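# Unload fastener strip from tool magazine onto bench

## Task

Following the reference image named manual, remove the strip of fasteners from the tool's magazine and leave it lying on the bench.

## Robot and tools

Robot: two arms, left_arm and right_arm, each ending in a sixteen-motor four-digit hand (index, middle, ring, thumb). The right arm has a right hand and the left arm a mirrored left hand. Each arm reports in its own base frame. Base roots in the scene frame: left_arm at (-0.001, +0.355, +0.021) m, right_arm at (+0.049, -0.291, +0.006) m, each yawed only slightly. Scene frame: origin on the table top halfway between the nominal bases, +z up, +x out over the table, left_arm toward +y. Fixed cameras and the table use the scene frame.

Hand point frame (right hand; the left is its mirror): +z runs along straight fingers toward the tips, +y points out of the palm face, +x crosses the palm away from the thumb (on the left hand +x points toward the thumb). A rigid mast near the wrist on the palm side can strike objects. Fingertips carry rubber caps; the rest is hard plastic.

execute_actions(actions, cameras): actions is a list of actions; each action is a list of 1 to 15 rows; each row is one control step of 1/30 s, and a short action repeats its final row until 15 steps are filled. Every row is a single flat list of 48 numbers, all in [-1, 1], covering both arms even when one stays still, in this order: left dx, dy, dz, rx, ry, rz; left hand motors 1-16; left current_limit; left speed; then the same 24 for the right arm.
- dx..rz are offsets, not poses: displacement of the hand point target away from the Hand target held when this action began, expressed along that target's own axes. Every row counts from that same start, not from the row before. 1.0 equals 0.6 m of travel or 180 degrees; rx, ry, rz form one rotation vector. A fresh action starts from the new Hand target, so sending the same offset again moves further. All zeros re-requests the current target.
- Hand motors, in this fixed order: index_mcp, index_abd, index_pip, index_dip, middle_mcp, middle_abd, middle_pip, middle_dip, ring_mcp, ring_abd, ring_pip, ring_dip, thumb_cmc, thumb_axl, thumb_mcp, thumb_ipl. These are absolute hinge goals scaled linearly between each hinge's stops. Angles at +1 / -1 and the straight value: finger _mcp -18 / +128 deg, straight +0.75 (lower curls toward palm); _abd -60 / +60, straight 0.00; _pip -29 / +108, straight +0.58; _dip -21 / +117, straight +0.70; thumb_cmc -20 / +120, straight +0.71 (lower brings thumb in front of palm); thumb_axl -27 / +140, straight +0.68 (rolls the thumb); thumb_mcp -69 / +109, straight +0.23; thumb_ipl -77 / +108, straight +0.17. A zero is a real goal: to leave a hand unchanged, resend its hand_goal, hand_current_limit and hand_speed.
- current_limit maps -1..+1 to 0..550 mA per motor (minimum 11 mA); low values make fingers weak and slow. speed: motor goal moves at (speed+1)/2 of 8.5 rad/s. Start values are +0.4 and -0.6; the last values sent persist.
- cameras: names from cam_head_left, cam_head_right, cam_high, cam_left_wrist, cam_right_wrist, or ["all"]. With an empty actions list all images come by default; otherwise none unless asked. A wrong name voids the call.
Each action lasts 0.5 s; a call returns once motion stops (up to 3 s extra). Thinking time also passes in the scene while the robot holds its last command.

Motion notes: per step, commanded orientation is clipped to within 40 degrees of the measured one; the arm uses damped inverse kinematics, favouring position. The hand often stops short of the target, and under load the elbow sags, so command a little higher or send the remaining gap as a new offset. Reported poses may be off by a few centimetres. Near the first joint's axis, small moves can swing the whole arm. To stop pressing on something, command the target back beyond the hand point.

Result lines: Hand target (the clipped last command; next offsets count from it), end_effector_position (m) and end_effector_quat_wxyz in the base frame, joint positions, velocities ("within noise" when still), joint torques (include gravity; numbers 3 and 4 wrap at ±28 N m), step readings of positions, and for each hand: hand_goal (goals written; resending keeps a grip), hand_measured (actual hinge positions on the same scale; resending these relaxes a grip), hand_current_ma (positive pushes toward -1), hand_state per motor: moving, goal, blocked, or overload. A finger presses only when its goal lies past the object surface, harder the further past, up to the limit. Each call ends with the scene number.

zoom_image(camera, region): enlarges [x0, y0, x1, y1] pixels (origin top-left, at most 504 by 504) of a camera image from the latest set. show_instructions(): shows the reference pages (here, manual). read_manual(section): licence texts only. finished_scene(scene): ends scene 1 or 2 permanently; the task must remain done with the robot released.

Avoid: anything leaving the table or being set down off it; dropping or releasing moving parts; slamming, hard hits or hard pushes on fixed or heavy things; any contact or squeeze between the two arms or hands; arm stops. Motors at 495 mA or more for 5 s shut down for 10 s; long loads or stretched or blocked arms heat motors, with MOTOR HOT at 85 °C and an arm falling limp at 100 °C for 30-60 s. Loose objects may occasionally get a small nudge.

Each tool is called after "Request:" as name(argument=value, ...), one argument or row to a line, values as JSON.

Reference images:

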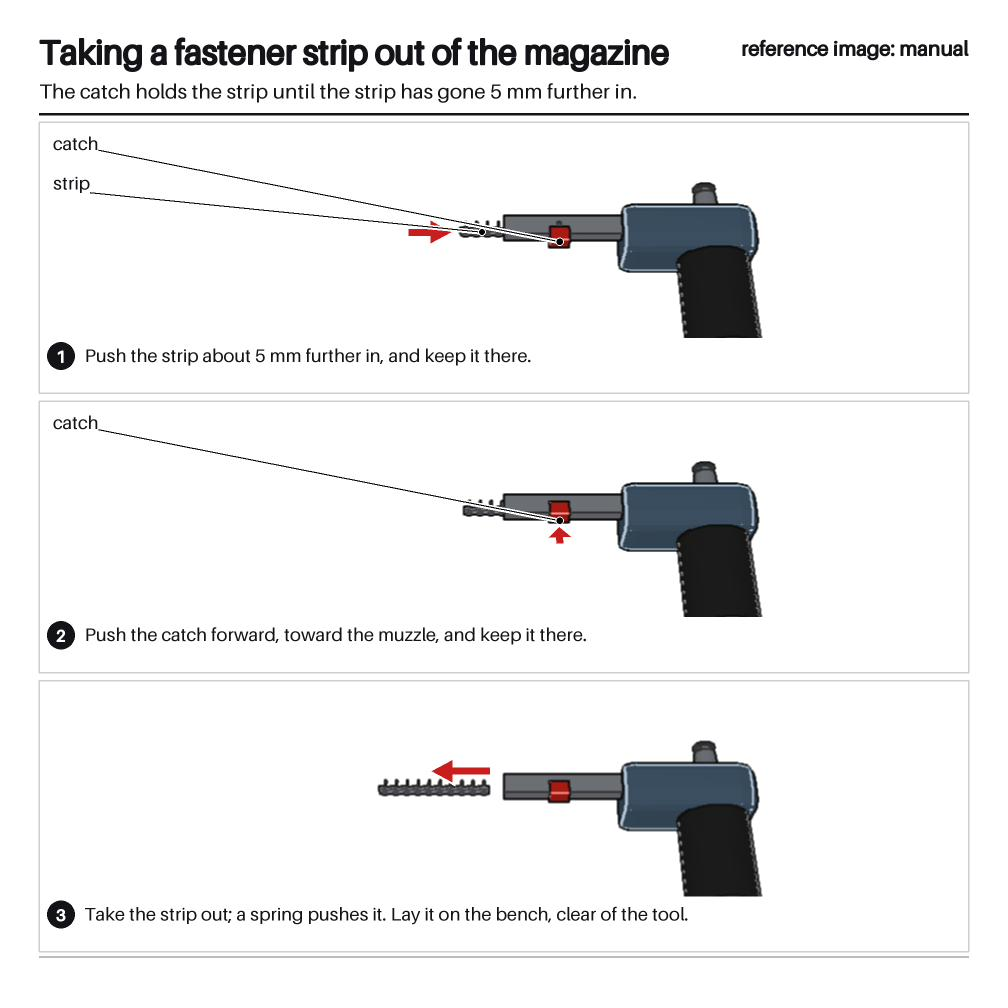

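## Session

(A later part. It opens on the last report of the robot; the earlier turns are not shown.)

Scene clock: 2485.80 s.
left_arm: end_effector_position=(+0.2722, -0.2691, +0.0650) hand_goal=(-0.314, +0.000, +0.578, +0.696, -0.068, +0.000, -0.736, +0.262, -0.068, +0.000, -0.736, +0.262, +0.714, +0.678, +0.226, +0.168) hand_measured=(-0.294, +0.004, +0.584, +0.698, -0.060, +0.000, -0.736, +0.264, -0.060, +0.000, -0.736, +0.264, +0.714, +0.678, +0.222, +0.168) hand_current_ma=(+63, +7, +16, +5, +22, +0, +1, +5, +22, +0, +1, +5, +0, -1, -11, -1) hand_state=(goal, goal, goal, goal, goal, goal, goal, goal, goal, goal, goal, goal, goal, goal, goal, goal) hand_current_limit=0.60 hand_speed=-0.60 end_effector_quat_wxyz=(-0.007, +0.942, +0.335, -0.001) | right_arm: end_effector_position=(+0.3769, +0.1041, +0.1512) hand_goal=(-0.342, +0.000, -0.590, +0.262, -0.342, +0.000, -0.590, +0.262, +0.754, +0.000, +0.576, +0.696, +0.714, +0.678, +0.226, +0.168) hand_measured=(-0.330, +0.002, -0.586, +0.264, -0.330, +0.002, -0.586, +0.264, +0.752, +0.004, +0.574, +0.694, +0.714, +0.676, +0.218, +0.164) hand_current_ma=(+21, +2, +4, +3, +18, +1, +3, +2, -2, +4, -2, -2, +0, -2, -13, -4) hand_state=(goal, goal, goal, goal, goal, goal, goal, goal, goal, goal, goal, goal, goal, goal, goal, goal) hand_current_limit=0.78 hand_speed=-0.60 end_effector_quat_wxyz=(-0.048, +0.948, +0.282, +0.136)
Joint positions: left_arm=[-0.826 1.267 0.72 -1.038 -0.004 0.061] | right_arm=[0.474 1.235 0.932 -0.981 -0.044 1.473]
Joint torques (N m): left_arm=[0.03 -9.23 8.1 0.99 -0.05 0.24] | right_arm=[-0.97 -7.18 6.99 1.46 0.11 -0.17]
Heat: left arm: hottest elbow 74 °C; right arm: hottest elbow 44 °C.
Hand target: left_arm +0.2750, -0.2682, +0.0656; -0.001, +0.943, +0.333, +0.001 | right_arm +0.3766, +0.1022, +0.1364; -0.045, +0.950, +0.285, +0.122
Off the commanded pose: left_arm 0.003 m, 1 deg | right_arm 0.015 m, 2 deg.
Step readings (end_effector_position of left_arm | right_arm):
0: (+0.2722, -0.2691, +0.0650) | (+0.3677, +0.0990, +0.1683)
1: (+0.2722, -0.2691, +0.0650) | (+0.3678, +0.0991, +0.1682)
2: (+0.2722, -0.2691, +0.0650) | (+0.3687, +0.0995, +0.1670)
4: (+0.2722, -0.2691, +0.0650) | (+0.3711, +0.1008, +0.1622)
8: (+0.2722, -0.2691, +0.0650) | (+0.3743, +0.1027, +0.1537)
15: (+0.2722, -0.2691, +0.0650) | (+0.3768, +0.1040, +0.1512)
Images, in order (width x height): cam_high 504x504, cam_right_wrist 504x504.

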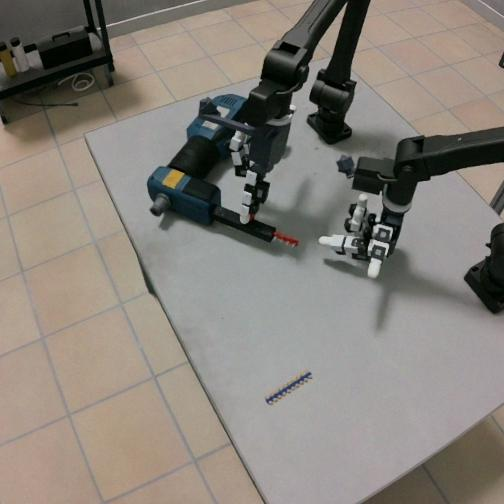

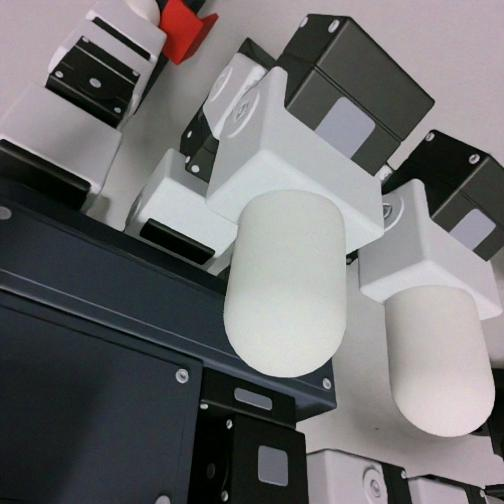

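Request:
execute_actions(
  actions=[
    [[0.0,0,0,0,0,0,-0.315,0,0.577,0.696,-0.068,0,-0.737,0.261,-0.068,0,-0.737,0.261,0.714,0.678,0.226,0.168,0.6,-0.6,-0.0405,0.005,-0.04,0,0,0,-0.342,0,-0.591,0.261,-0.342,0,-0.591,0.261,0.754,0,0.576,0.696,0.714,0.678,0.226,0.168,0.6,-0.6]],
  ],
  cameras=["cam_high","cam_right_wrist"],
)

Request:
zoom_image(
  camera="cam_high",
  region=[230, 190, 310, 250],
)

Request:
zoom_image(
  camera="cam_right_wrist",
  region=[0, 0, 250, 250],
)

Scene clock: 2524.37 s.
left_arm: end_effector_position=(+0.2722, -0.2691, +0.0650) hand_goal=(-0.314, +0.000, +0.578, +0.696, -0.068, +0.000, -0.736, +0.262, -0.068, +0.000, -0.736, +0.262, +0.714, +0.678, +0.226, +0.168) hand_measured=(-0.294, +0.004, +0.584, +0.698, -0.060, +0.000, -0.736, +0.264, -0.060, +0.000, -0.736, +0.264, +0.714, +0.678, +0.222, +0.168) hand_current_ma=(+63, +7, +16, +5, +22, +0, +1, +5, +22, +0, +1, +5, +0, -1, -11, -1) hand_state=(goal, goal, goal, goal, goal, goal, goal, goal, goal, goal, goal, goal, goal, goal, goal, goal) hand_current_limit=0.60 hand_speed=-0.60 end_effector_quat_wxyz=(-0.007, +0.942, +0.335, -0.001) | right_arm: end_effector_position=(+0.3581, +0.0881, +0.1544) hand_goal=(-0.342, +0.000, -0.590, +0.262, -0.342, +0.000, -0.590, +0.262, +0.754, +0.000, +0.576, +0.696, +0.714, +0.678, +0.226, +0.168) hand_measured=(-0.330, +0.002, -0.586, +0.264, -0.330, +0.002, -0.586, +0.264, +0.752, -0.028, +0.574, +0.694, +0.714, +0.676, +0.218, +0.166) hand_current_ma=(+21, +2, +3, +3, +18, +1, +3, +2, -1, -49, -1, -2, +0, -2, -13, -4) hand_state=(goal, goal, goal, goal, goal, goal, goal, goal, goal, blocked, goal, goal, goal, goal, goal, goal) hand_current_limit=0.60 hand_speed=-0.60 end_effector_quat_wxyz=(-0.047, +0.950, +0.282, +0.129)
Joint positions: left_arm=[-0.826 1.267 0.72 -1.038 -0.004 0.061] | right_arm=[0.457 1.174 0.893 -1.019 -0.048 1.457]
Joint torques (N m): left_arm=[0.21 -9.29 8.12 0.98 -0.04 0.22] | right_arm=[-1.2 -8.53 7.51 0.25 0.09 -0.19]
Heat: left arm: hottest elbow 69 °C; right arm: hottest elbow 40 °C.
Hand target: left_arm +0.2750, -0.2682, +0.0656; -0.001, +0.943, +0.333, +0.001 | right_arm +0.3537, +0.0830, +0.1533; -0.045, +0.950, +0.285, +0.122
Off the commanded pose: left_arm 0.003 m, 1 deg | right_arm 0.007 m, 1 deg.
Step readings (end_effector_position of left_arm | right_arm):
0: (+0.2722, -0.2691, +0.0650) | (+0.3769, +0.1041, +0.1512)
1: (+0.2722, -0.2691, +0.0650) | (+0.3768, +0.1040, +0.1510)
2: (+0.2722, -0.2691, +0.0650) | (+0.3764, +0.1036, +0.1507)
4: (+0.2722, -0.2691, +0.0650) | (+0.3736, +0.1012, +0.1505)
8: (+0.2722, -0.2691, +0.0650) | (+0.3648, +0.0937, +0.1533)
15: (+0.2722, -0.2691, +0.0650) | (+0.3579, +0.0882, +0.1543)
Images, in order (width x height): cam_high 504x504, cam_right_wrist 504x504.

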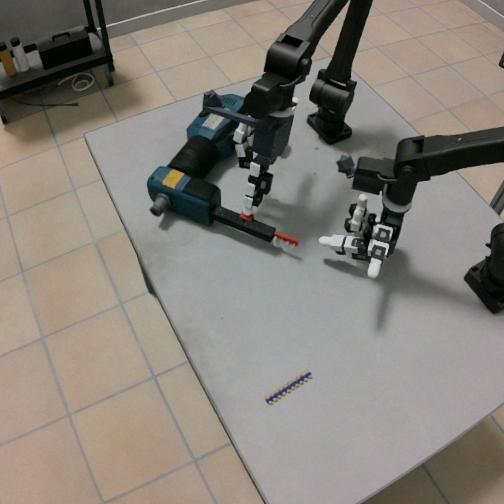

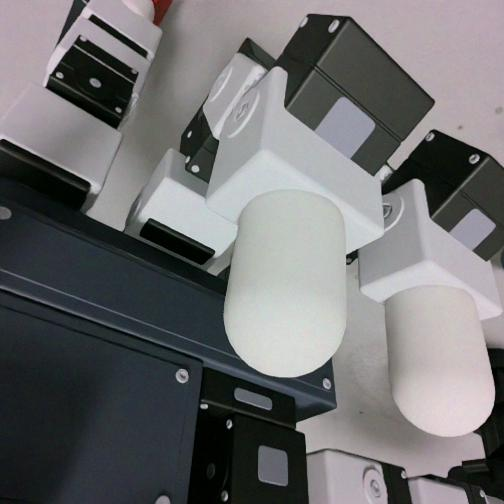

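Scaled by 6.300 from the camera's 504x504 image, which has a finer 720x720 frame.

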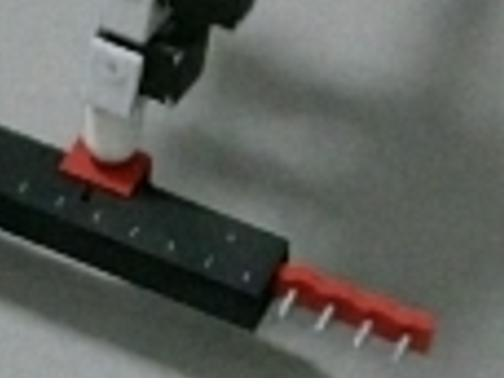

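Scaled by 2.016 from the camera's 504x504 image, which has a finer 720x720 frame.

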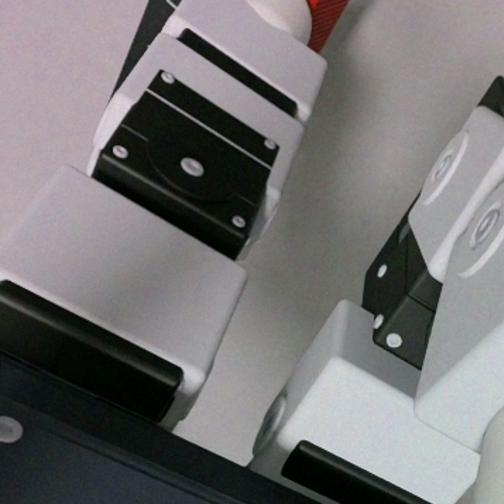

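Request:
execute_actions(
  actions=[
    [[0.0,0,0,0,0,0,-0.315,0,0.577,0.696,-0.068,0,-0.737,0.261,-0.068,0,-0.737,0.261,0.714,0.678,0.226,0.168,0.6,-0.6,-0.006,0.0,0.05,0,0,0,-0.342,0,-0.591,0.261,-0.342,0,-0.591,0.261,0.754,0,0.576,0.696,0.714,0.678,0.226,0.168,0.78,-0.6]],
  ],
  cameras=["cam_high","cam_right_wrist"],
)

Request:
zoom_image(
  camera="cam_high",
  region=[230, 190, 310, 250],
)

Request:
zoom_image(
  camera="cam_right_wrist",
  region=[0, 0, 250, 250],
)

Scene clock: 2537.93 s.
left_arm: end_effector_position=(+0.2722, -0.2691, +0.0650) hand_goal=(-0.314, +0.000, +0.578, +0.696, -0.068, +0.000, -0.736, +0.262, -0.068, +0.000, -0.736, +0.262, +0.714, +0.678, +0.226, +0.168) hand_measured=(-0.294, +0.004, +0.584, +0.698, -0.060, +0.000, -0.736, +0.264, -0.060, +0.000, -0.736, +0.264, +0.714, +0.678, +0.222, +0.168) hand_current_ma=(+63, +7, +16, +5, +22, +0, +1, +5, +22, +0, +1, +5, +0, -1, -11, -1) hand_state=(goal, goal, goal, goal, goal, goal, goal, goal, goal, goal, goal, goal, goal, goal, goal, goal) hand_current_limit=0.60 hand_speed=-0.60 end_effector_quat_wxyz=(-0.007, +0.942, +0.335, -0.001) | right_arm: end_effector_position=(+0.3622, +0.0901, +0.1502) hand_goal=(-0.342, +0.000, -0.590, +0.262, -0.342, +0.000, -0.590, +0.262, +0.754, +0.000, +0.576, +0.696, +0.714, +0.678, +0.226, +0.168) hand_measured=(-0.330, +0.002, -0.586, +0.264, -0.330, +0.002, -0.586, +0.264, +0.758, +0.038, +0.578, +0.696, +0.714, +0.676, +0.218, +0.166) hand_current_ma=(+21, +2, +3, +3, +18, +1, +3, +2, +4, +74, +2, +0, +0, -2, -13, -4) hand_state=(goal, goal, goal, goal, goal, goal, goal, goal, goal, blocked, goal, goal, goal, goal, goal, goal) hand_current_limit=0.78 hand_speed=-0.60 end_effector_quat_wxyz=(-0.050, +0.946, +0.282, +0.152)
Joint positions: left_arm=[-0.826 1.267 0.72 -1.038 -0.004 0.061] | right_arm=[0.457 1.161 0.864 -0.956 -0.048 1.457]
Joint torques (N m): left_arm=[0.21 -9.35 8.09 0.99 -0.04 0.22] | right_arm=[-1.03 -4.66 5.83 1.46 0.09 -0.13]
Heat: left arm: hottest elbow 68 °C; right arm: hottest elbow 41 °C.
Hand target: left_arm +0.2750, -0.2682, +0.0656; -0.001, +0.943, +0.333, +0.001 | right_arm +0.3570, +0.0858, +0.1234; -0.045, +0.950, +0.285, +0.122
Off the commanded pose: left_arm 0.003 m, 1 deg | right_arm 0.028 m, 3 deg.
Step readings (end_effector_position of left_arm | right_arm):
0: (+0.2722, -0.2691, +0.0650) | (+0.3581, +0.0881, +0.1544)
1: (+0.2722, -0.2691, +0.0650) | (+0.3581, +0.0881, +0.1544)
2: (+0.2722, -0.2691, +0.0650) | (+0.3579, +0.0880, +0.1534)
4: (+0.2722, -0.2691, +0.0650) | (+0.3590, +0.0886, +0.1523)
8: (+0.2722, -0.2691, +0.0650) | (+0.3603, +0.0892, +0.1510)
15: (+0.2722, -0.2691, +0.0650) | (+0.3620, +0.0900, +0.1504)
Images, in order (width x height): cam_high 504x504, cam_right_wrist 504x504.

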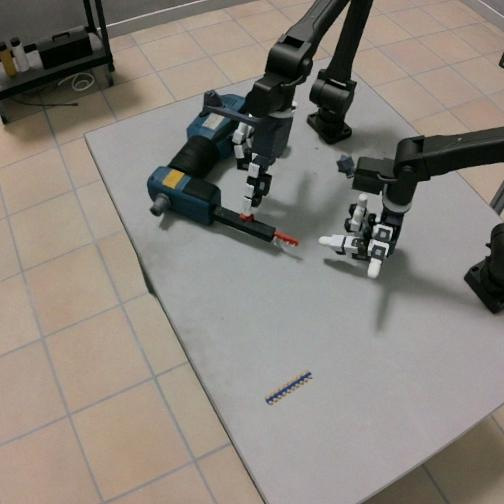

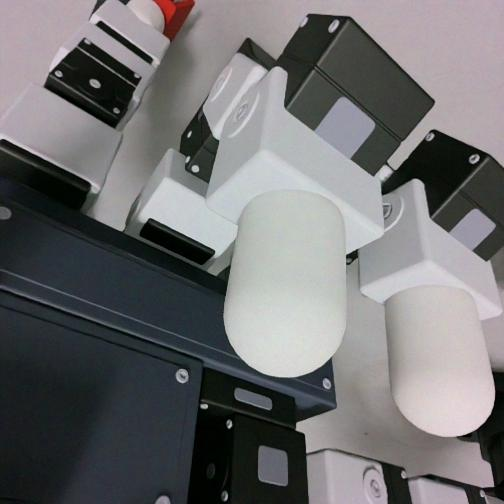

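Scaled by 6.300 from the camera's 504x504 image, which has a finer 720x720 frame.

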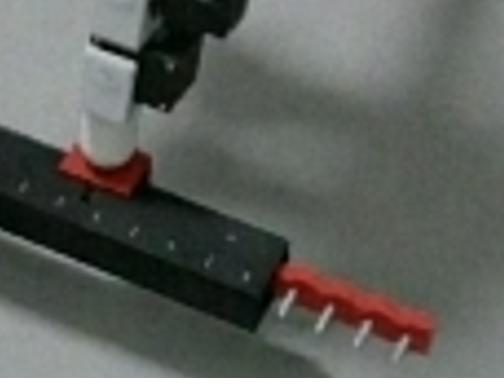

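Scaled by 2.016 from the camera's 504x504 image, which has a finer 720x720 frame.

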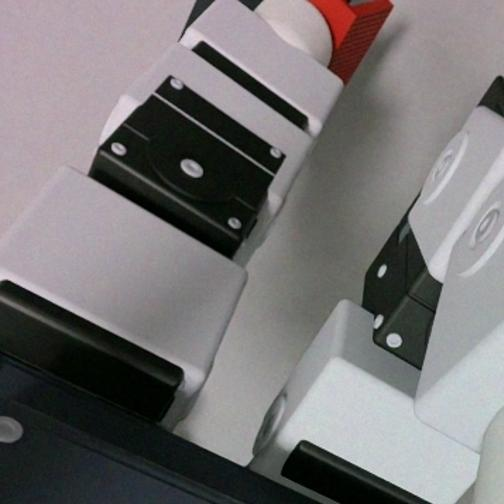

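Request:
execute_actions(
  actions=[
    [[0.028,0.07,-0.005,0,0,0.022,-0.32,0,0.57,0.69,-0.068,0,-0.737,0.261,-0.068,0,-0.737,0.261,0.714,0.678,0.226,0.168,0.7,-0.6,-0.008,0.0,0.04,0,0,0,-0.342,0,-0.591,0.261,-0.342,0,-0.591,0.261,0.754,0,0.576,0.696,0.714,0.678,0.226,0.168,0.78,-0.6]],
  ],
  cameras=["cam_high"],
)

Request:
zoom_image(
  camera="cam_high",
  region=[240, 190, 340, 270],
)

Scene clock: 2559.43 s.
left_arm: end_effector_position=(+0.2969, -0.2744, +0.0557) hand_goal=(-0.320, +0.000, +0.570, +0.690, -0.068, +0.000, -0.736, +0.262, -0.068, +0.000, -0.736, +0.262, +0.714, +0.678, +0.226, +0.168) hand_measured=(-0.300, +0.004, +0.578, +0.694, -0.060, +0.000, -0.736, +0.264, -0.060, +0.000, -0.736, +0.264, +0.714, +0.678, +0.222, +0.168) hand_current_ma=(+69, +6, +18, +9, +22, +0, +1, +5, +22, +0, +1, +5, +0, -1, -11, -1) hand_state=(blocked, goal, goal, goal, goal, goal, goal, goal, goal, goal, goal, goal, goal, goal, goal, goal) hand_current_limit=0.70 hand_speed=-0.60 end_effector_quat_wxyz=(-0.020, +0.952, +0.305, -0.007) | right_arm: end_effector_position=(+0.3705, +0.0945, +0.1395) hand_goal=(-0.342, +0.000, -0.590, +0.262, -0.342, +0.000, -0.590, +0.262, +0.754, +0.000, +0.576, +0.696, +0.714, +0.678, +0.226, +0.168) hand_measured=(-0.330, +0.002, -0.586, +0.264, -0.330, +0.002, -0.586, +0.264, +0.756, -0.026, +0.578, +0.696, +0.714, +0.676, +0.218, +0.166) hand_current_ma=(+21, +2, +3, +3, +18, +1, +3, +2, +2, -45, +2, +0, +0, -2, -13, -4) hand_state=(goal, goal, goal, goal, goal, goal, goal, goal, goal, blocked, goal, goal, goal, goal, goal, goal) hand_current_limit=0.78 hand_speed=-0.60 end_effector_quat_wxyz=(-0.055, +0.942, +0.281, +0.175)
Joint positions: left_arm=[-0.764 1.354 0.777 -1.036 -0.006 0.187] | right_arm=[0.457 1.168 0.831 -0.868 -0.049 1.457]
Joint torques (N m): left_arm=[-0.26 -8.82 11.99 0.8 0.04 0.22] | right_arm=[-0.79 -3.43 5.16 0.77 0.16 -0.16]
Heat: left arm: hottest elbow 67 °C; right arm: hottest elbow 39 °C.
Hand target: left_arm +0.3144, -0.2903, +0.0685; -0.001, +0.954, +0.301, +0.001 | right_arm +0.3581, +0.0870, +0.0990; -0.045, +0.950, +0.285, +0.122
Off the commanded pose: left_arm 0.027 m, 2 deg | right_arm 0.043 m, 6 deg.
Step readings (end_effector_position of left_arm | right_arm):
0: (+0.2722, -0.2691, +0.0650) | (+0.3622, +0.0901, +0.1502)
1: (+0.2723, -0.2691, +0.0650) | (+0.3622, +0.0901, +0.1500)
2: (+0.2724, -0.2690, +0.0646) | (+0.3625, +0.0903, +0.1491)
4: (+0.2755, -0.2677, +0.0617) | (+0.3650, +0.0915, +0.1473)
8: (+0.2885, -0.2669, +0.0535) | (+0.3689, +0.0934, +0.1447)
15: (+0.2969, -0.2727, +0.0548) | (+0.3704, +0.0944, +0.1394)
Images, in order (width x height): cam_high 504x504.

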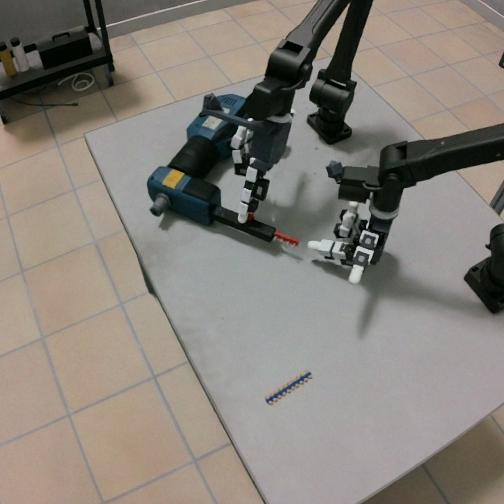

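Scaled by 5.040 from the camera's 504x504 image, which has a finer 720x720 frame.

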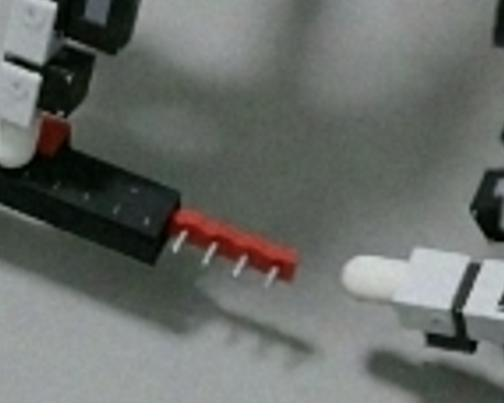

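Request:
execute_actions(
  actions=[
    [[0,-0.035,0,0,0,0,-0.315,0,0.577,0.696,-0.068,0,-0.737,0.261,-0.068,0,-0.737,0.261,0.714,0.678,0.226,0.168,0.6,-0.6,0.05,-0.003,-0.187,0,0,0,-0.342,0,-0.591,0.261,-0.342,0,-0.591,0.261,0.754,0,0.576,0.696,0.714,0.678,0.226,0.168,0.6,-0.6]],
    [[0,0,0,0,0,0,-0.315,0,0.577,0.696,-0.068,0,-0.737,0.261,-0.068,0,-0.737,0.261,0.714,0.678,0.226,0.168,0.6,-0.6,0.1555,0.003,0.07,0.027,0.002,-0.108,-0.342,0,-0.591,0.261,0.754,0.267,0.576,0.696,0.754,0.267,0.576,0.696,0.714,0.678,0.226,0.168,0.6,-0.6]],
    [[0,0,0,0,0,0,-0.315,0,0.577,0.696,-0.068,0,-0.737,0.261,-0.068,0,-0.737,0.261,0.714,0.678,0.226,0.168,0.6,-0.6,0,0,0,0.027,0.002,-0.108,-0.342,0,-0.591,0.261,0.754,0.267,0.576,0.696,0.754,0.267,0.576,0.696,0.714,0.678,0.226,0.168,0.6,-0.6]],
  ],
  cameras=["cam_high","cam_right_wrist","cam_head_left"],
)

Request:
zoom_image(
  camera="cam_high",
  region=[220, 170, 320, 250],
)

Scene clock: 2712.77 s.
left_arm: end_effector_position=(+0.3000, -0.2745, +0.0686) hand_goal=(-0.314, +0.000, +0.578, +0.696, -0.068, +0.000, -0.736, +0.262, -0.068, +0.000, -0.736, +0.262, +0.714, +0.678, +0.226, +0.168) hand_measured=(-0.300, +0.004, +0.578, +0.694, -0.060, +0.000, -0.736, +0.264, -0.060, +0.000, -0.736, +0.264, +0.714, +0.678, +0.222, +0.168) hand_current_ma=(+46, +6, +1, -3, +22, +0, +1, +5, +22, +0, +1, +5, +0, -1, -11, -1) hand_state=(goal, goal, goal, goal, goal, goal, goal, goal, goal, goal, goal, goal, goal, goal, goal, goal) hand_current_limit=0.60 hand_speed=-0.60 end_effector_quat_wxyz=(-0.005, +0.953, +0.302, +0.000) | right_arm: end_effector_position=(+0.4327, +0.1398, +0.1782) hand_goal=(-0.342, +0.000, -0.590, +0.262, +0.754, +0.268, +0.576, +0.696, +0.754, +0.268, +0.576, +0.696, +0.714, +0.678, +0.226, +0.168) hand_measured=(-0.330, +0.002, -0.586, +0.264, +0.750, +0.264, +0.574, +0.694, +0.752, +0.264, +0.576, +0.696, +0.714, +0.676, +0.220, +0.166) hand_current_ma=(+21, +2, +3, +3, -4, -3, -3, -2, -2, -3, +0, +0, +0, -2, -12, -4) hand_state=(goal, goal, goal, goal, goal, goal, goal, goal, goal, goal, goal, goal, goal, goal, goal, goal) hand_current_limit=0.60 hand_speed=-0.60 end_effector_quat_wxyz=(-0.085, +0.798, +0.589, +0.093)
Joint positions: left_arm=[-0.755 1.321 0.777 -1.036 -0.005 0.201] | right_arm=[0.389 1.324 1.095 -1.2 -0.21 0.703]
Joint torques (N m): left_arm=[0.15 -9.93 8.31 0.8 0.04 0.21] | right_arm=[-1.26 -11.22 10.5 0.51 -0.23 -0.16]
Heat: left arm: hottest elbow 71 °C; right arm: hottest elbow 37 °C.
Hand target: left_arm +0.3024, -0.2731, +0.0685; -0.001, +0.954, +0.301, +0.001 | right_arm +0.4431, +0.1414, +0.1986; -0.082, +0.793, +0.593, +0.112
Off the commanded pose: left_arm 0.003 m, 0 deg | right_arm 0.023 m, 2 deg.
Step readings (end_effector_position of left_arm | right_arm):
0: (+0.2969, -0.2744, +0.0557) | (+0.3705, +0.0945, +0.1395)
1: (+0.2969, -0.2744, +0.0557) | (+0.3703, +0.0944, +0.1395)
2: (+0.2968, -0.2745, +0.0557) | (+0.3687, +0.0936, +0.1413)
4: (+0.2972, -0.2743, +0.0566) | (+0.3629, +0.0905, +0.1495)
8: (+0.2988, -0.2744, +0.0633) | (+0.3481, +0.0827, +0.1676)
15: (+0.3001, -0.2744, +0.0686) | (+0.3462, +0.0818, +0.1888)
16: (+0.3001, -0.2744, +0.0686) | (+0.3464, +0.0820, +0.1896)
17: (+0.3000, -0.2745, +0.0686) | (+0.3484, +0.0842, +0.1900)
19: (+0.3000, -0.2745, +0.0686) | (+0.3601, +0.0935, +0.1915)
23: (+0.3000, -0.2745, +0.0686) | (+0.3955, +0.1178, +0.1889)
30: (+0.3000, -0.2745, +0.0686) | (+0.4158, +0.1325, +0.1709)
31: (+0.3000, -0.2745, +0.0686) | (+0.4168, +0.1331, +0.1706)
32: (+0.3000, -0.2745, +0.0686) | (+0.4183, +0.1345, +0.1706)
34: (+0.3000, -0.2745, +0.0686) | (+0.4219, +0.1374, +0.1714)
38: (+0.3000, -0.2745, +0.0686) | (+0.4277, +0.1376, +0.1752)
45: (+0.3000, -0.2745, +0.0686) | (+0.4317, +0.1368, +0.1779)
Images, in order (width x height): cam_head_left 504x504, cam_high 504x504, cam_right_wrist 504x504.

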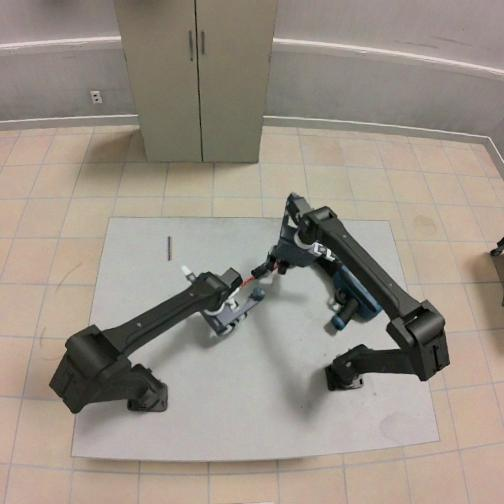

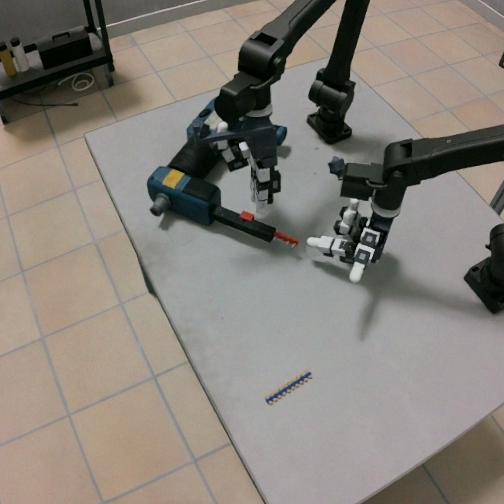

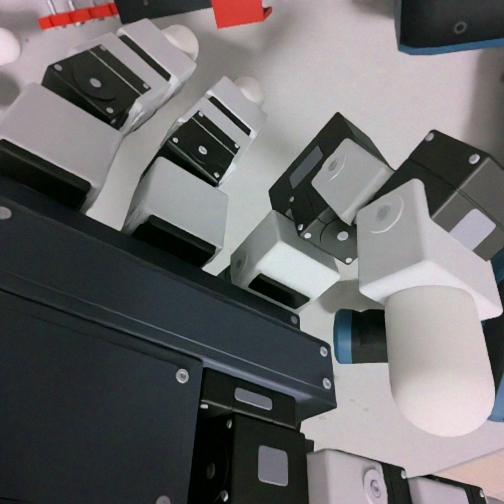

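Scaled by 5.040 from the camera's 504x504 image, which has a finer 720x720 frame.

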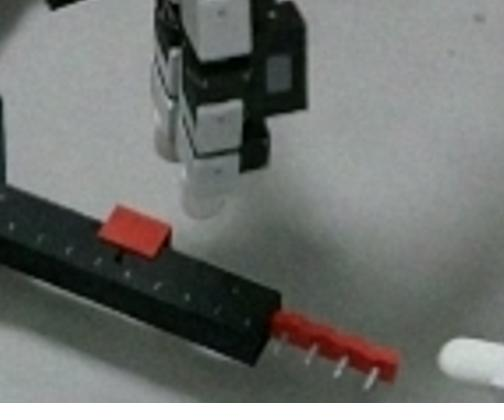

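Request:
execute_actions(
  actions=[
    [[0,0,0,0,0,0,-0.315,0,0.577,0.696,-0.068,0,-0.737,0.261,-0.068,0,-0.737,0.261,0.714,0.678,0.226,0.168,0.6,-0.6,0.0213,0.0207,0.0287,0,0,0,-0.342,0,-0.591,0.261,0.754,0.267,0.576,0.696,0.754,0.267,0.576,0.696,0.714,0.678,0.226,0.168,0.6,-0.6]],
  ],
  cameras=["cam_high","cam_right_wrist"],
)

Request:
zoom_image(
  camera="cam_high",
  region=[220, 170, 320, 250],
)

Request:
zoom_image(
  camera="cam_right_wrist",
  region=[0, 0, 350, 150],
)

Scene clock: 2731.67 s.
left_arm: end_effector_position=(+0.3000, -0.2745, +0.0686) hand_goal=(-0.314, +0.000, +0.578, +0.696, -0.068, +0.000, -0.736, +0.262, -0.068, +0.000, -0.736, +0.262, +0.714, +0.678, +0.226, +0.168) hand_measured=(-0.300, +0.004, +0.578, +0.694, -0.060, +0.000, -0.736, +0.264, -0.060, +0.000, -0.736, +0.264, +0.714, +0.678, +0.222, +0.168) hand_current_ma=(+46, +6, +1, -3, +22, +0, +1, +5, +22, +0, +1, +5, +0, -1, -11, -1) hand_state=(goal, goal, goal, goal, goal, goal, goal, goal, goal, goal, goal, goal, goal, goal, goal, goal) hand_current_limit=0.60 hand_speed=-0.60 end_effector_quat_wxyz=(-0.005, +0.953, +0.302, +0.000) | right_arm: end_effector_position=(+0.4389, +0.1425, +0.1621) hand_goal=(-0.342, +0.000, -0.590, +0.262, +0.754, +0.268, +0.576, +0.696, +0.754, +0.268, +0.576, +0.696, +0.714, +0.678, +0.226, +0.168) hand_measured=(-0.330, +0.002, -0.586, +0.264, +0.750, +0.264, +0.574, +0.694, +0.752, +0.264, +0.576, +0.696, +0.714, +0.676, +0.220, +0.166) hand_current_ma=(+21, +2, +3, +3, -4, -3, -3, -2, -2, -2, +0, +0, +0, -2, -12, -4) hand_state=(goal, goal, goal, goal, goal, goal, goal, goal, goal, goal, goal, goal, goal, goal, goal, goal) hand_current_limit=0.60 hand_speed=-0.60 end_effector_quat_wxyz=(-0.088, +0.799, +0.589, +0.082)
Joint positions: left_arm=[-0.755 1.321 0.777 -1.036 -0.005 0.201] | right_arm=[0.389 1.367 1.097 -1.182 -0.211 0.703]
Joint torques (N m): left_arm=[0.15 -9.99 8.34 0.79 0.04 0.22] | right_arm=[0.09 -10.81 12.01 1.16 -0.22 -0.06]
Heat: left arm: hottest elbow 69 °C; right arm: hottest elbow 40 °C.
Hand target: left_arm +0.3024, -0.2731, +0.0685; -0.001, +0.954, +0.301, +0.001 | right_arm +0.4599, +0.1542, +0.1856; -0.082, +0.793, +0.593, +0.112
Off the commanded pose: left_arm 0.003 m, 0 deg | right_arm 0.034 m, 4 deg.
Step readings (end_effector_position of left_arm | right_arm):
0: (+0.3000, -0.2745, +0.0686) | (+0.4328, +0.1398, +0.1782)
1: (+0.3000, -0.2745, +0.0686) | (+0.4328, +0.1398, +0.1782)
2: (+0.3000, -0.2745, +0.0686) | (+0.4328, +0.1398, +0.1782)
4: (+0.3000, -0.2745, +0.0686) | (+0.4333, +0.1401, +0.1772)
8: (+0.3000, -0.2745, +0.0686) | (+0.4367, +0.1416, +0.1696)
15: (+0.3000, -0.2745, +0.0686) | (+0.4383, +0.1422, +0.1612)
Images, in order (width x height): cam_high 504x504, cam_right_wrist 504x504.

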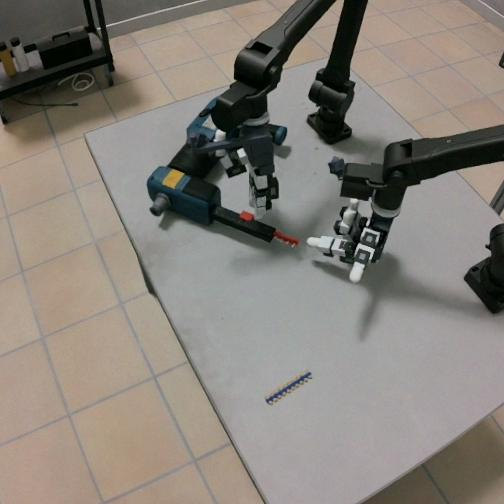

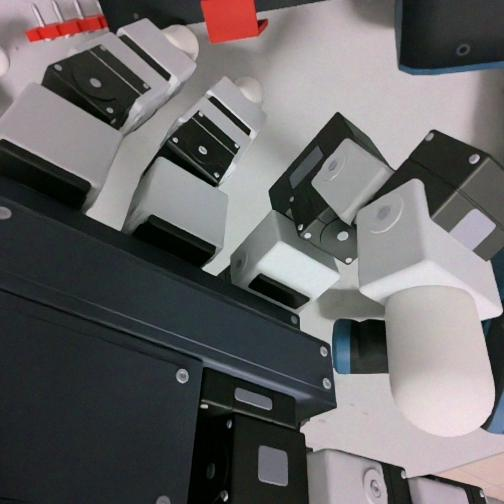

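Scaled by 5.040 from the camera's 504x504 image, which has a finer 720x720 frame.

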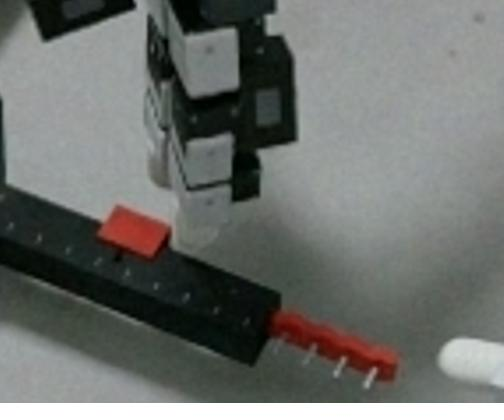

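Scaled by 1.440 from the camera's 504x504 image, which has a finer 720x720 frame.

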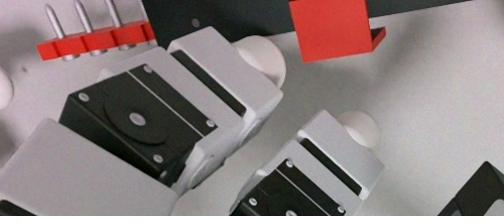

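Request:
execute_actions(
  actions=[
    [[0,0,0,0,0,0,-0.315,0,0.577,0.696,-0.068,0,-0.737,0.261,-0.068,0,-0.737,0.261,0.714,0.678,0.226,0.168,0.6,-0.6,0.0185,0.016,0.003,0,0,0,-0.342,0,-0.591,0.261,0.754,0.267,0.576,0.696,0.754,0.267,0.576,0.696,0.714,0.678,0.226,0.168,0.6,-0.6]],
  ],
  cameras=["cam_high","cam_right_wrist"],
)

Request:
zoom_image(
  camera="cam_high",
  region=[220, 170, 320, 250],
)

Request:
zoom_image(
  camera="cam_right_wrist",
  region=[0, 0, 350, 150],
)

Scene clock: 2741.10 s.
left_arm: end_effector_position=(+0.3000, -0.2745, +0.0686) hand_goal=(-0.314, +0.000, +0.578, +0.696, -0.068, +0.000, -0.736, +0.262, -0.068, +0.000, -0.736, +0.262, +0.714, +0.678, +0.226, +0.168) hand_measured=(-0.300, +0.004, +0.578, +0.694, -0.060, +0.000, -0.736, +0.264, -0.060, +0.000, -0.736, +0.264, +0.714, +0.678, +0.222, +0.168) hand_current_ma=(+46, +6, +1, -3, +22, +0, +1, +5, +22, +0, +1, +5, +0, -1, -11, -1) hand_state=(goal, goal, goal, goal, goal, goal, goal, goal, goal, goal, goal, goal, goal, goal, goal, goal) hand_current_limit=0.60 hand_speed=-0.60 end_effector_quat_wxyz=(-0.005, +0.953, +0.302, +0.000) | right_arm: end_effector_position=(+0.4530, +0.1498, +0.1670) hand_goal=(-0.342, +0.000, -0.590, +0.262, +0.754, +0.268, +0.576, +0.696, +0.754, +0.268, +0.576, +0.696, +0.714, +0.678, +0.226, +0.168) hand_measured=(-0.330, +0.002, -0.586, +0.264, +0.750, +0.264, +0.574, +0.694, +0.752, +0.264, +0.576, +0.696, +0.714, +0.676, +0.220, +0.166) hand_current_ma=(+21, +2, +3, +3, -4, -3, -2, -2, -2, -2, +0, +0, +0, -2, -12, -4) hand_state=(goal, goal, goal, goal, goal, goal, goal, goal, goal, goal, goal, goal, goal, goal, goal, goal) hand_current_limit=0.60 hand_speed=-0.60 end_effector_quat_wxyz=(-0.087, +0.798, +0.590, +0.088)
Joint positions: left_arm=[-0.755 1.321 0.777 -1.036 -0.005 0.201] | right_arm=[0.392 1.397 1.138 -1.181 -0.211 0.703]
Joint torques (N m): left_arm=[0.15 -9.99 8.32 0.84 0.04 0.22] | right_arm=[0.15 -10.34 12.08 1.13 -0.18 -0.03]
Heat: left arm: hottest elbow 68 °C; right arm: hottest elbow 44 °C.
Hand target: left_arm +0.3024, -0.2731, +0.0685; -0.001, +0.954, +0.301, +0.001 | right_arm +0.4724, +0.1621, +0.1870; -0.082, +0.793, +0.593, +0.112
Off the commanded pose: left_arm 0.003 m, 0 deg | right_arm 0.030 m, 3 deg.
Step readings (end_effector_position of left_arm | right_arm):
0: (+0.3000, -0.2745, +0.0686) | (+0.4389, +0.1425, +0.1621)
1: (+0.3000, -0.2745, +0.0686) | (+0.4391, +0.1425, +0.1623)
2: (+0.3000, -0.2745, +0.0686) | (+0.4395, +0.1427, +0.1625)
4: (+0.3000, -0.2745, +0.0686) | (+0.4424, +0.1441, +0.1642)
8: (+0.3000, -0.2745, +0.0686) | (+0.4506, +0.1482, +0.1681)
15: (+0.3000, -0.2745, +0.0686) | (+0.4530, +0.1498, +0.1672)
Images, in order (width x height): cam_high 504x504, cam_right_wrist 504x504.

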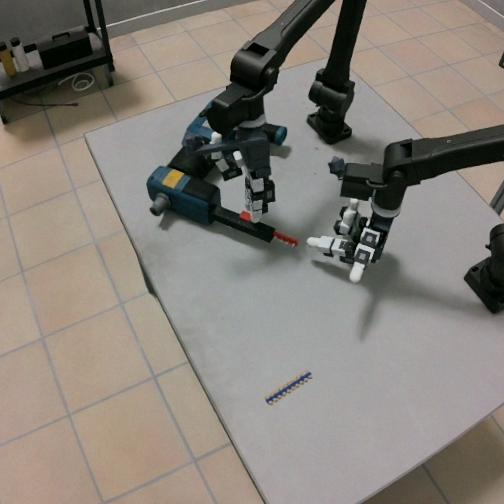

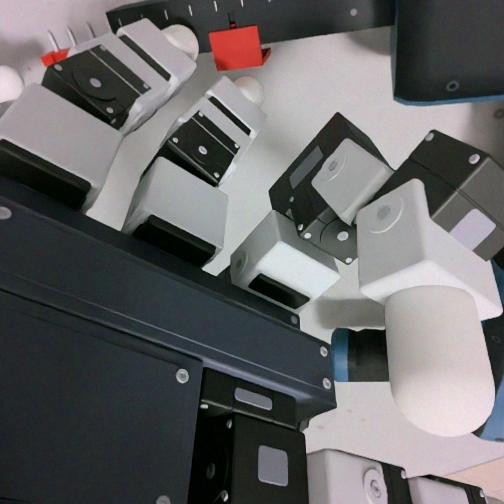

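Scaled by 5.040 from the camera's 504x504 image, which has a finer 720x720 frame.

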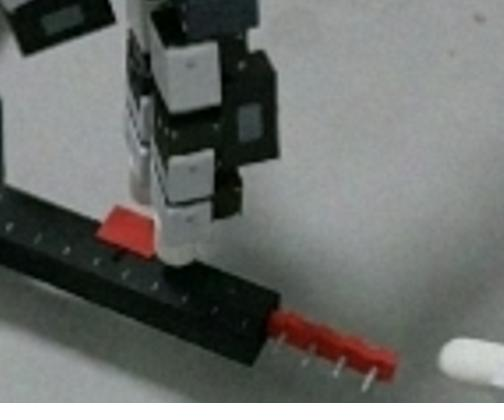

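Scaled by 1.440 from the camera's 504x504 image, which has a finer 720x720 frame.

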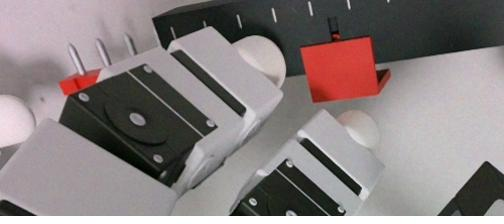

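Request:
execute_actions(
  actions=[
    [[0,0,0,0,0,0,-0.315,0,0.577,0.696,-0.068,0,-0.737,0.261,-0.068,0,-0.737,0.261,0.714,0.678,0.226,0.168,0.6,-0.6,0.0055,-0.001,0.024,0,0,0,-0.342,0,-0.591,0.261,0.754,0.267,0.576,0.696,0.754,0.267,0.576,0.696,0.714,0.678,0.226,0.168,0.7,-0.6]],
  ],
  cameras=["cam_high","cam_right_wrist"],
)

Request:
zoom_image(
  camera="cam_high",
  region=[220, 170, 320, 250],
)

Request:
zoom_image(
  camera="cam_right_wrist",
  region=[0, 0, 350, 150],
)

Scene clock: 2765.03 s.
left_arm: end_effector_position=(+0.3000, -0.2745, +0.0686) hand_goal=(-0.314, +0.000, +0.578, +0.696, -0.068, +0.000, -0.736, +0.262, -0.068, +0.000, -0.736, +0.262, +0.714, +0.678, +0.226, +0.168) hand_measured=(-0.300, +0.004, +0.578, +0.694, -0.060, +0.000, -0.736, +0.264, -0.060, +0.000, -0.736, +0.264, +0.714, +0.678, +0.222, +0.168) hand_current_ma=(+46, +6, +1, -3, +22, +0, +1, +5, +22, +0, +1, +5, +0, -1, -11, -1) hand_state=(goal, goal, goal, goal, goal, goal, goal, goal, goal, goal, goal, goal, goal, goal, goal, goal) hand_current_limit=0.60 hand_speed=-0.60 end_effector_quat_wxyz=(-0.005, +0.953, +0.302, +0.000) | right_arm: end_effector_position=(+0.4569, +0.1582, +0.1600) hand_goal=(-0.342, +0.000, -0.590, +0.262, +0.754, +0.268, +0.576, +0.696, +0.754, +0.268, +0.576, +0.696, +0.714, +0.678, +0.226, +0.168) hand_measured=(-0.330, +0.002, -0.586, +0.264, +0.762, +0.282, +0.580, +0.698, +0.752, +0.266, +0.576, +0.696, +0.714, +0.676, +0.220, +0.166) hand_current_ma=(+21, +2, +3, +3, +11, +19, +4, +1, -2, -2, +0, +0, +0, -2, -12, -4) hand_state=(goal, goal, goal, goal, goal, goal, goal, goal, goal, goal, goal, goal, goal, goal, goal, goal) hand_current_limit=0.70 hand_speed=-0.60 end_effector_quat_wxyz=(-0.087, +0.795, +0.593, +0.089)
Joint positions: left_arm=[-0.755 1.321 0.777 -1.036 -0.005 0.201] | right_arm=[0.406 1.417 1.138 -1.156 -0.211 0.709]
Joint torques (N m): left_arm=[0.15 -10.11 8.25 0.84 0.04 0.22] | right_arm=[0.09 -10.7 10.93 1.73 -0.12 0.02]
Heat: left arm: hottest elbow 66 °C; right arm: hottest elbow 45 °C.
Hand target: left_arm +0.3024, -0.2731, +0.0685; -0.001, +0.954, +0.301, +0.001 | right_arm +0.4738, +0.1692, +0.1741; -0.082, +0.793, +0.593, +0.112
Off the commanded pose: left_arm 0.003 m, 0 deg | right_arm 0.025 m, 3 deg.
Step readings (end_effector_position of left_arm | right_arm):
0: (+0.3000, -0.2745, +0.0686) | (+0.4530, +0.1498, +0.1670)
1: (+0.3000, -0.2745, +0.0686) | (+0.4530, +0.1498, +0.1670)
2: (+0.3000, -0.2745, +0.0686) | (+0.4534, +0.1504, +0.1670)
4: (+0.3000, -0.2745, +0.0686) | (+0.4553, +0.1525, +0.1666)
8: (+0.3000, -0.2745, +0.0686) | (+0.4566, +0.1571, +0.1628)
15: (+0.3000, -0.2745, +0.0686) | (+0.4569, +0.1583, +0.1600)
Images, in order (width x height): cam_high 504x504, cam_right_wrist 504x504.

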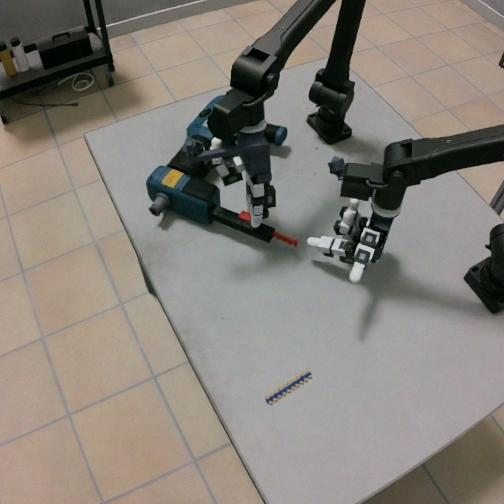

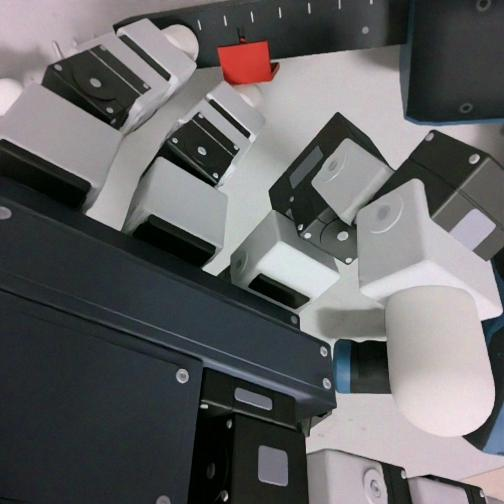

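Scaled by 5.040 from the camera's 504x504 image, which has a finer 720x720 frame.

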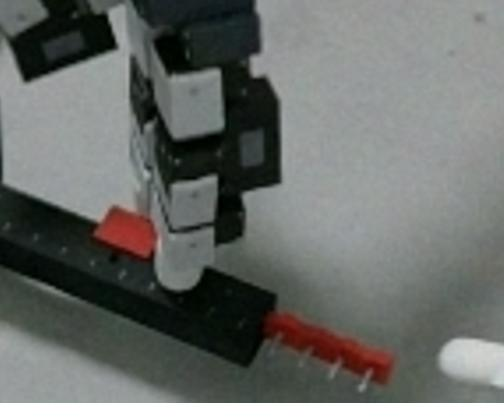

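Scaled by 1.440 from the camera's 504x504 image, which has a finer 720x720 frame.

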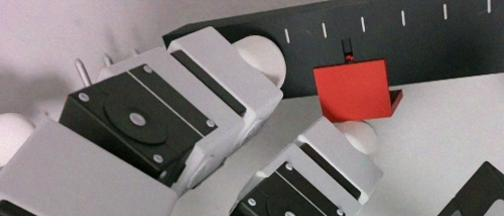

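Request:
execute_actions(
  actions=[
    [[0.015,0.055,0,0,0,0,-0.32,0,0.57,0.69,-0.068,0,-0.737,0.261,-0.068,0,-0.737,0.261,0.714,0.678,0.226,0.168,0.7,-0.6,-0.0137,0,0.048,0,0,0,-0.342,0,-0.591,0.261,0.754,0.267,0.576,0.696,0.754,0.267,0.576,0.696,0.714,0.678,0.226,0.168,0.78,-0.6]],
  ],
  cameras=["cam_high","cam_right_wrist"],
)

Request:
zoom_image(
  camera="cam_high",
  region=[240, 190, 340, 270],
)

Request:
zoom_image(
  camera="cam_right_wrist",
  region=[0, 0, 350, 150],
)

Scene clock: 2790.27 s.
left_arm: end_effector_position=(+0.3092, -0.2809, +0.0545) hand_goal=(-0.320, +0.000, +0.570, +0.690, -0.068, +0.000, -0.736, +0.262, -0.068, +0.000, -0.736, +0.262, +0.714, +0.678, +0.226, +0.168) hand_measured=(-0.300, +0.004, +0.576, +0.694, -0.060, +0.000, -0.736, +0.264, -0.060, +0.000, -0.736, +0.264, +0.714, +0.678, +0.222, +0.168) hand_current_ma=(+65, +6, +16, +7, +22, +0, +1, +5, +22, +0, +1, +5, +0, -1, -11, -1) hand_state=(goal, goal, goal, goal, goal, goal, goal, goal, goal, goal, goal, goal, goal, goal, goal, goal) hand_current_limit=0.70 hand_speed=-0.60 end_effector_quat_wxyz=(-0.021, +0.953, +0.303, -0.009) | right_arm: end_effector_position=(+0.4650, +0.1611, +0.1580) hand_goal=(-0.342, +0.000, -0.590, +0.262, +0.754, +0.268, +0.576, +0.696, +0.754, +0.268, +0.576, +0.696, +0.714, +0.678, +0.226, +0.168) hand_measured=(-0.330, +0.002, -0.586, +0.264, +0.802, +0.346, +0.604, +0.708, +0.762, +0.286, +0.582, +0.698, +0.714, +0.676, +0.220, +0.166) hand_current_ma=(+21, +2, +3, +3, +131, +190, +58, +18, +13, +27, +8, +2, +0, -2, -12, -4) hand_state=(goal, goal, goal, goal, blocked, blocked, blocked, goal, goal, goal, goal, goal, goal, goal, goal, goal) hand_current_limit=0.78 hand_speed=-0.60 end_effector_quat_wxyz=(-0.082, +0.795, +0.592, +0.106)
Joint positions: left_arm=[-0.75 1.393 0.813 -1.036 -0.005 0.206] | right_arm=[0.406 1.421 1.128 -1.107 -0.209 0.714]
Joint torques (N m): left_arm=[0.15 -9.76 11.92 0.84 0.01 0.22] | right_arm=[0.32 -9.41 7.24 3.11 -0.18 0.01]
Heat: left arm: hottest elbow 65 °C; right arm: hottest elbow 45 °C.
Hand target: left_arm +0.3287, -0.2949, +0.0686; -0.001, +0.954, +0.301, +0.001 | right_arm +0.4738, +0.1692, +0.1440; -0.082, +0.793, +0.593, +0.112
Off the commanded pose: left_arm 0.028 m, 3 deg | right_arm 0.018 m, 1 deg.
Step readings (end_effector_position of left_arm | right_arm):
0: (+0.3000, -0.2745, +0.0686) | (+0.4574, +0.1583, +0.1602)
1: (+0.3000, -0.2745, +0.0686) | (+0.4576, +0.1583, +0.1603)
2: (+0.3000, -0.2744, +0.0683) | (+0.4585, +0.1587, +0.1605)
4: (+0.3008, -0.2741, +0.0652) | (+0.4616, +0.1597, +0.1605)
8: (+0.3041, -0.2765, +0.0546) | (+0.4640, +0.1607, +0.1581)
15: (+0.3081, -0.2797, +0.0531) | (+0.4649, +0.1611, +0.1580)
Images, in order (width x height): cam_high 504x504, cam_right_wrist 504x504.

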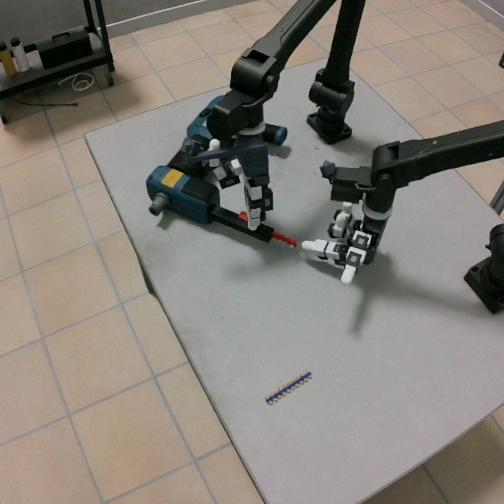

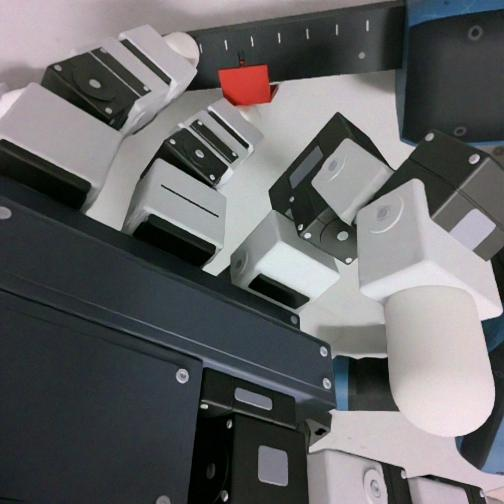

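Scaled by 5.040 from the camera's 504x504 image, which has a finer 720x720 frame.

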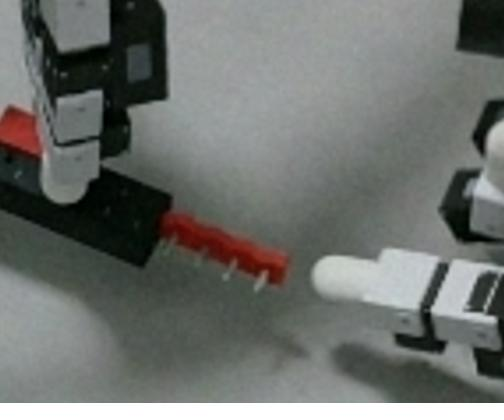

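Scaled by 1.440 from the camera's 504x504 image, which has a finer 720x720 frame.

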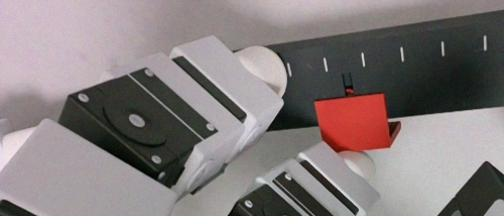

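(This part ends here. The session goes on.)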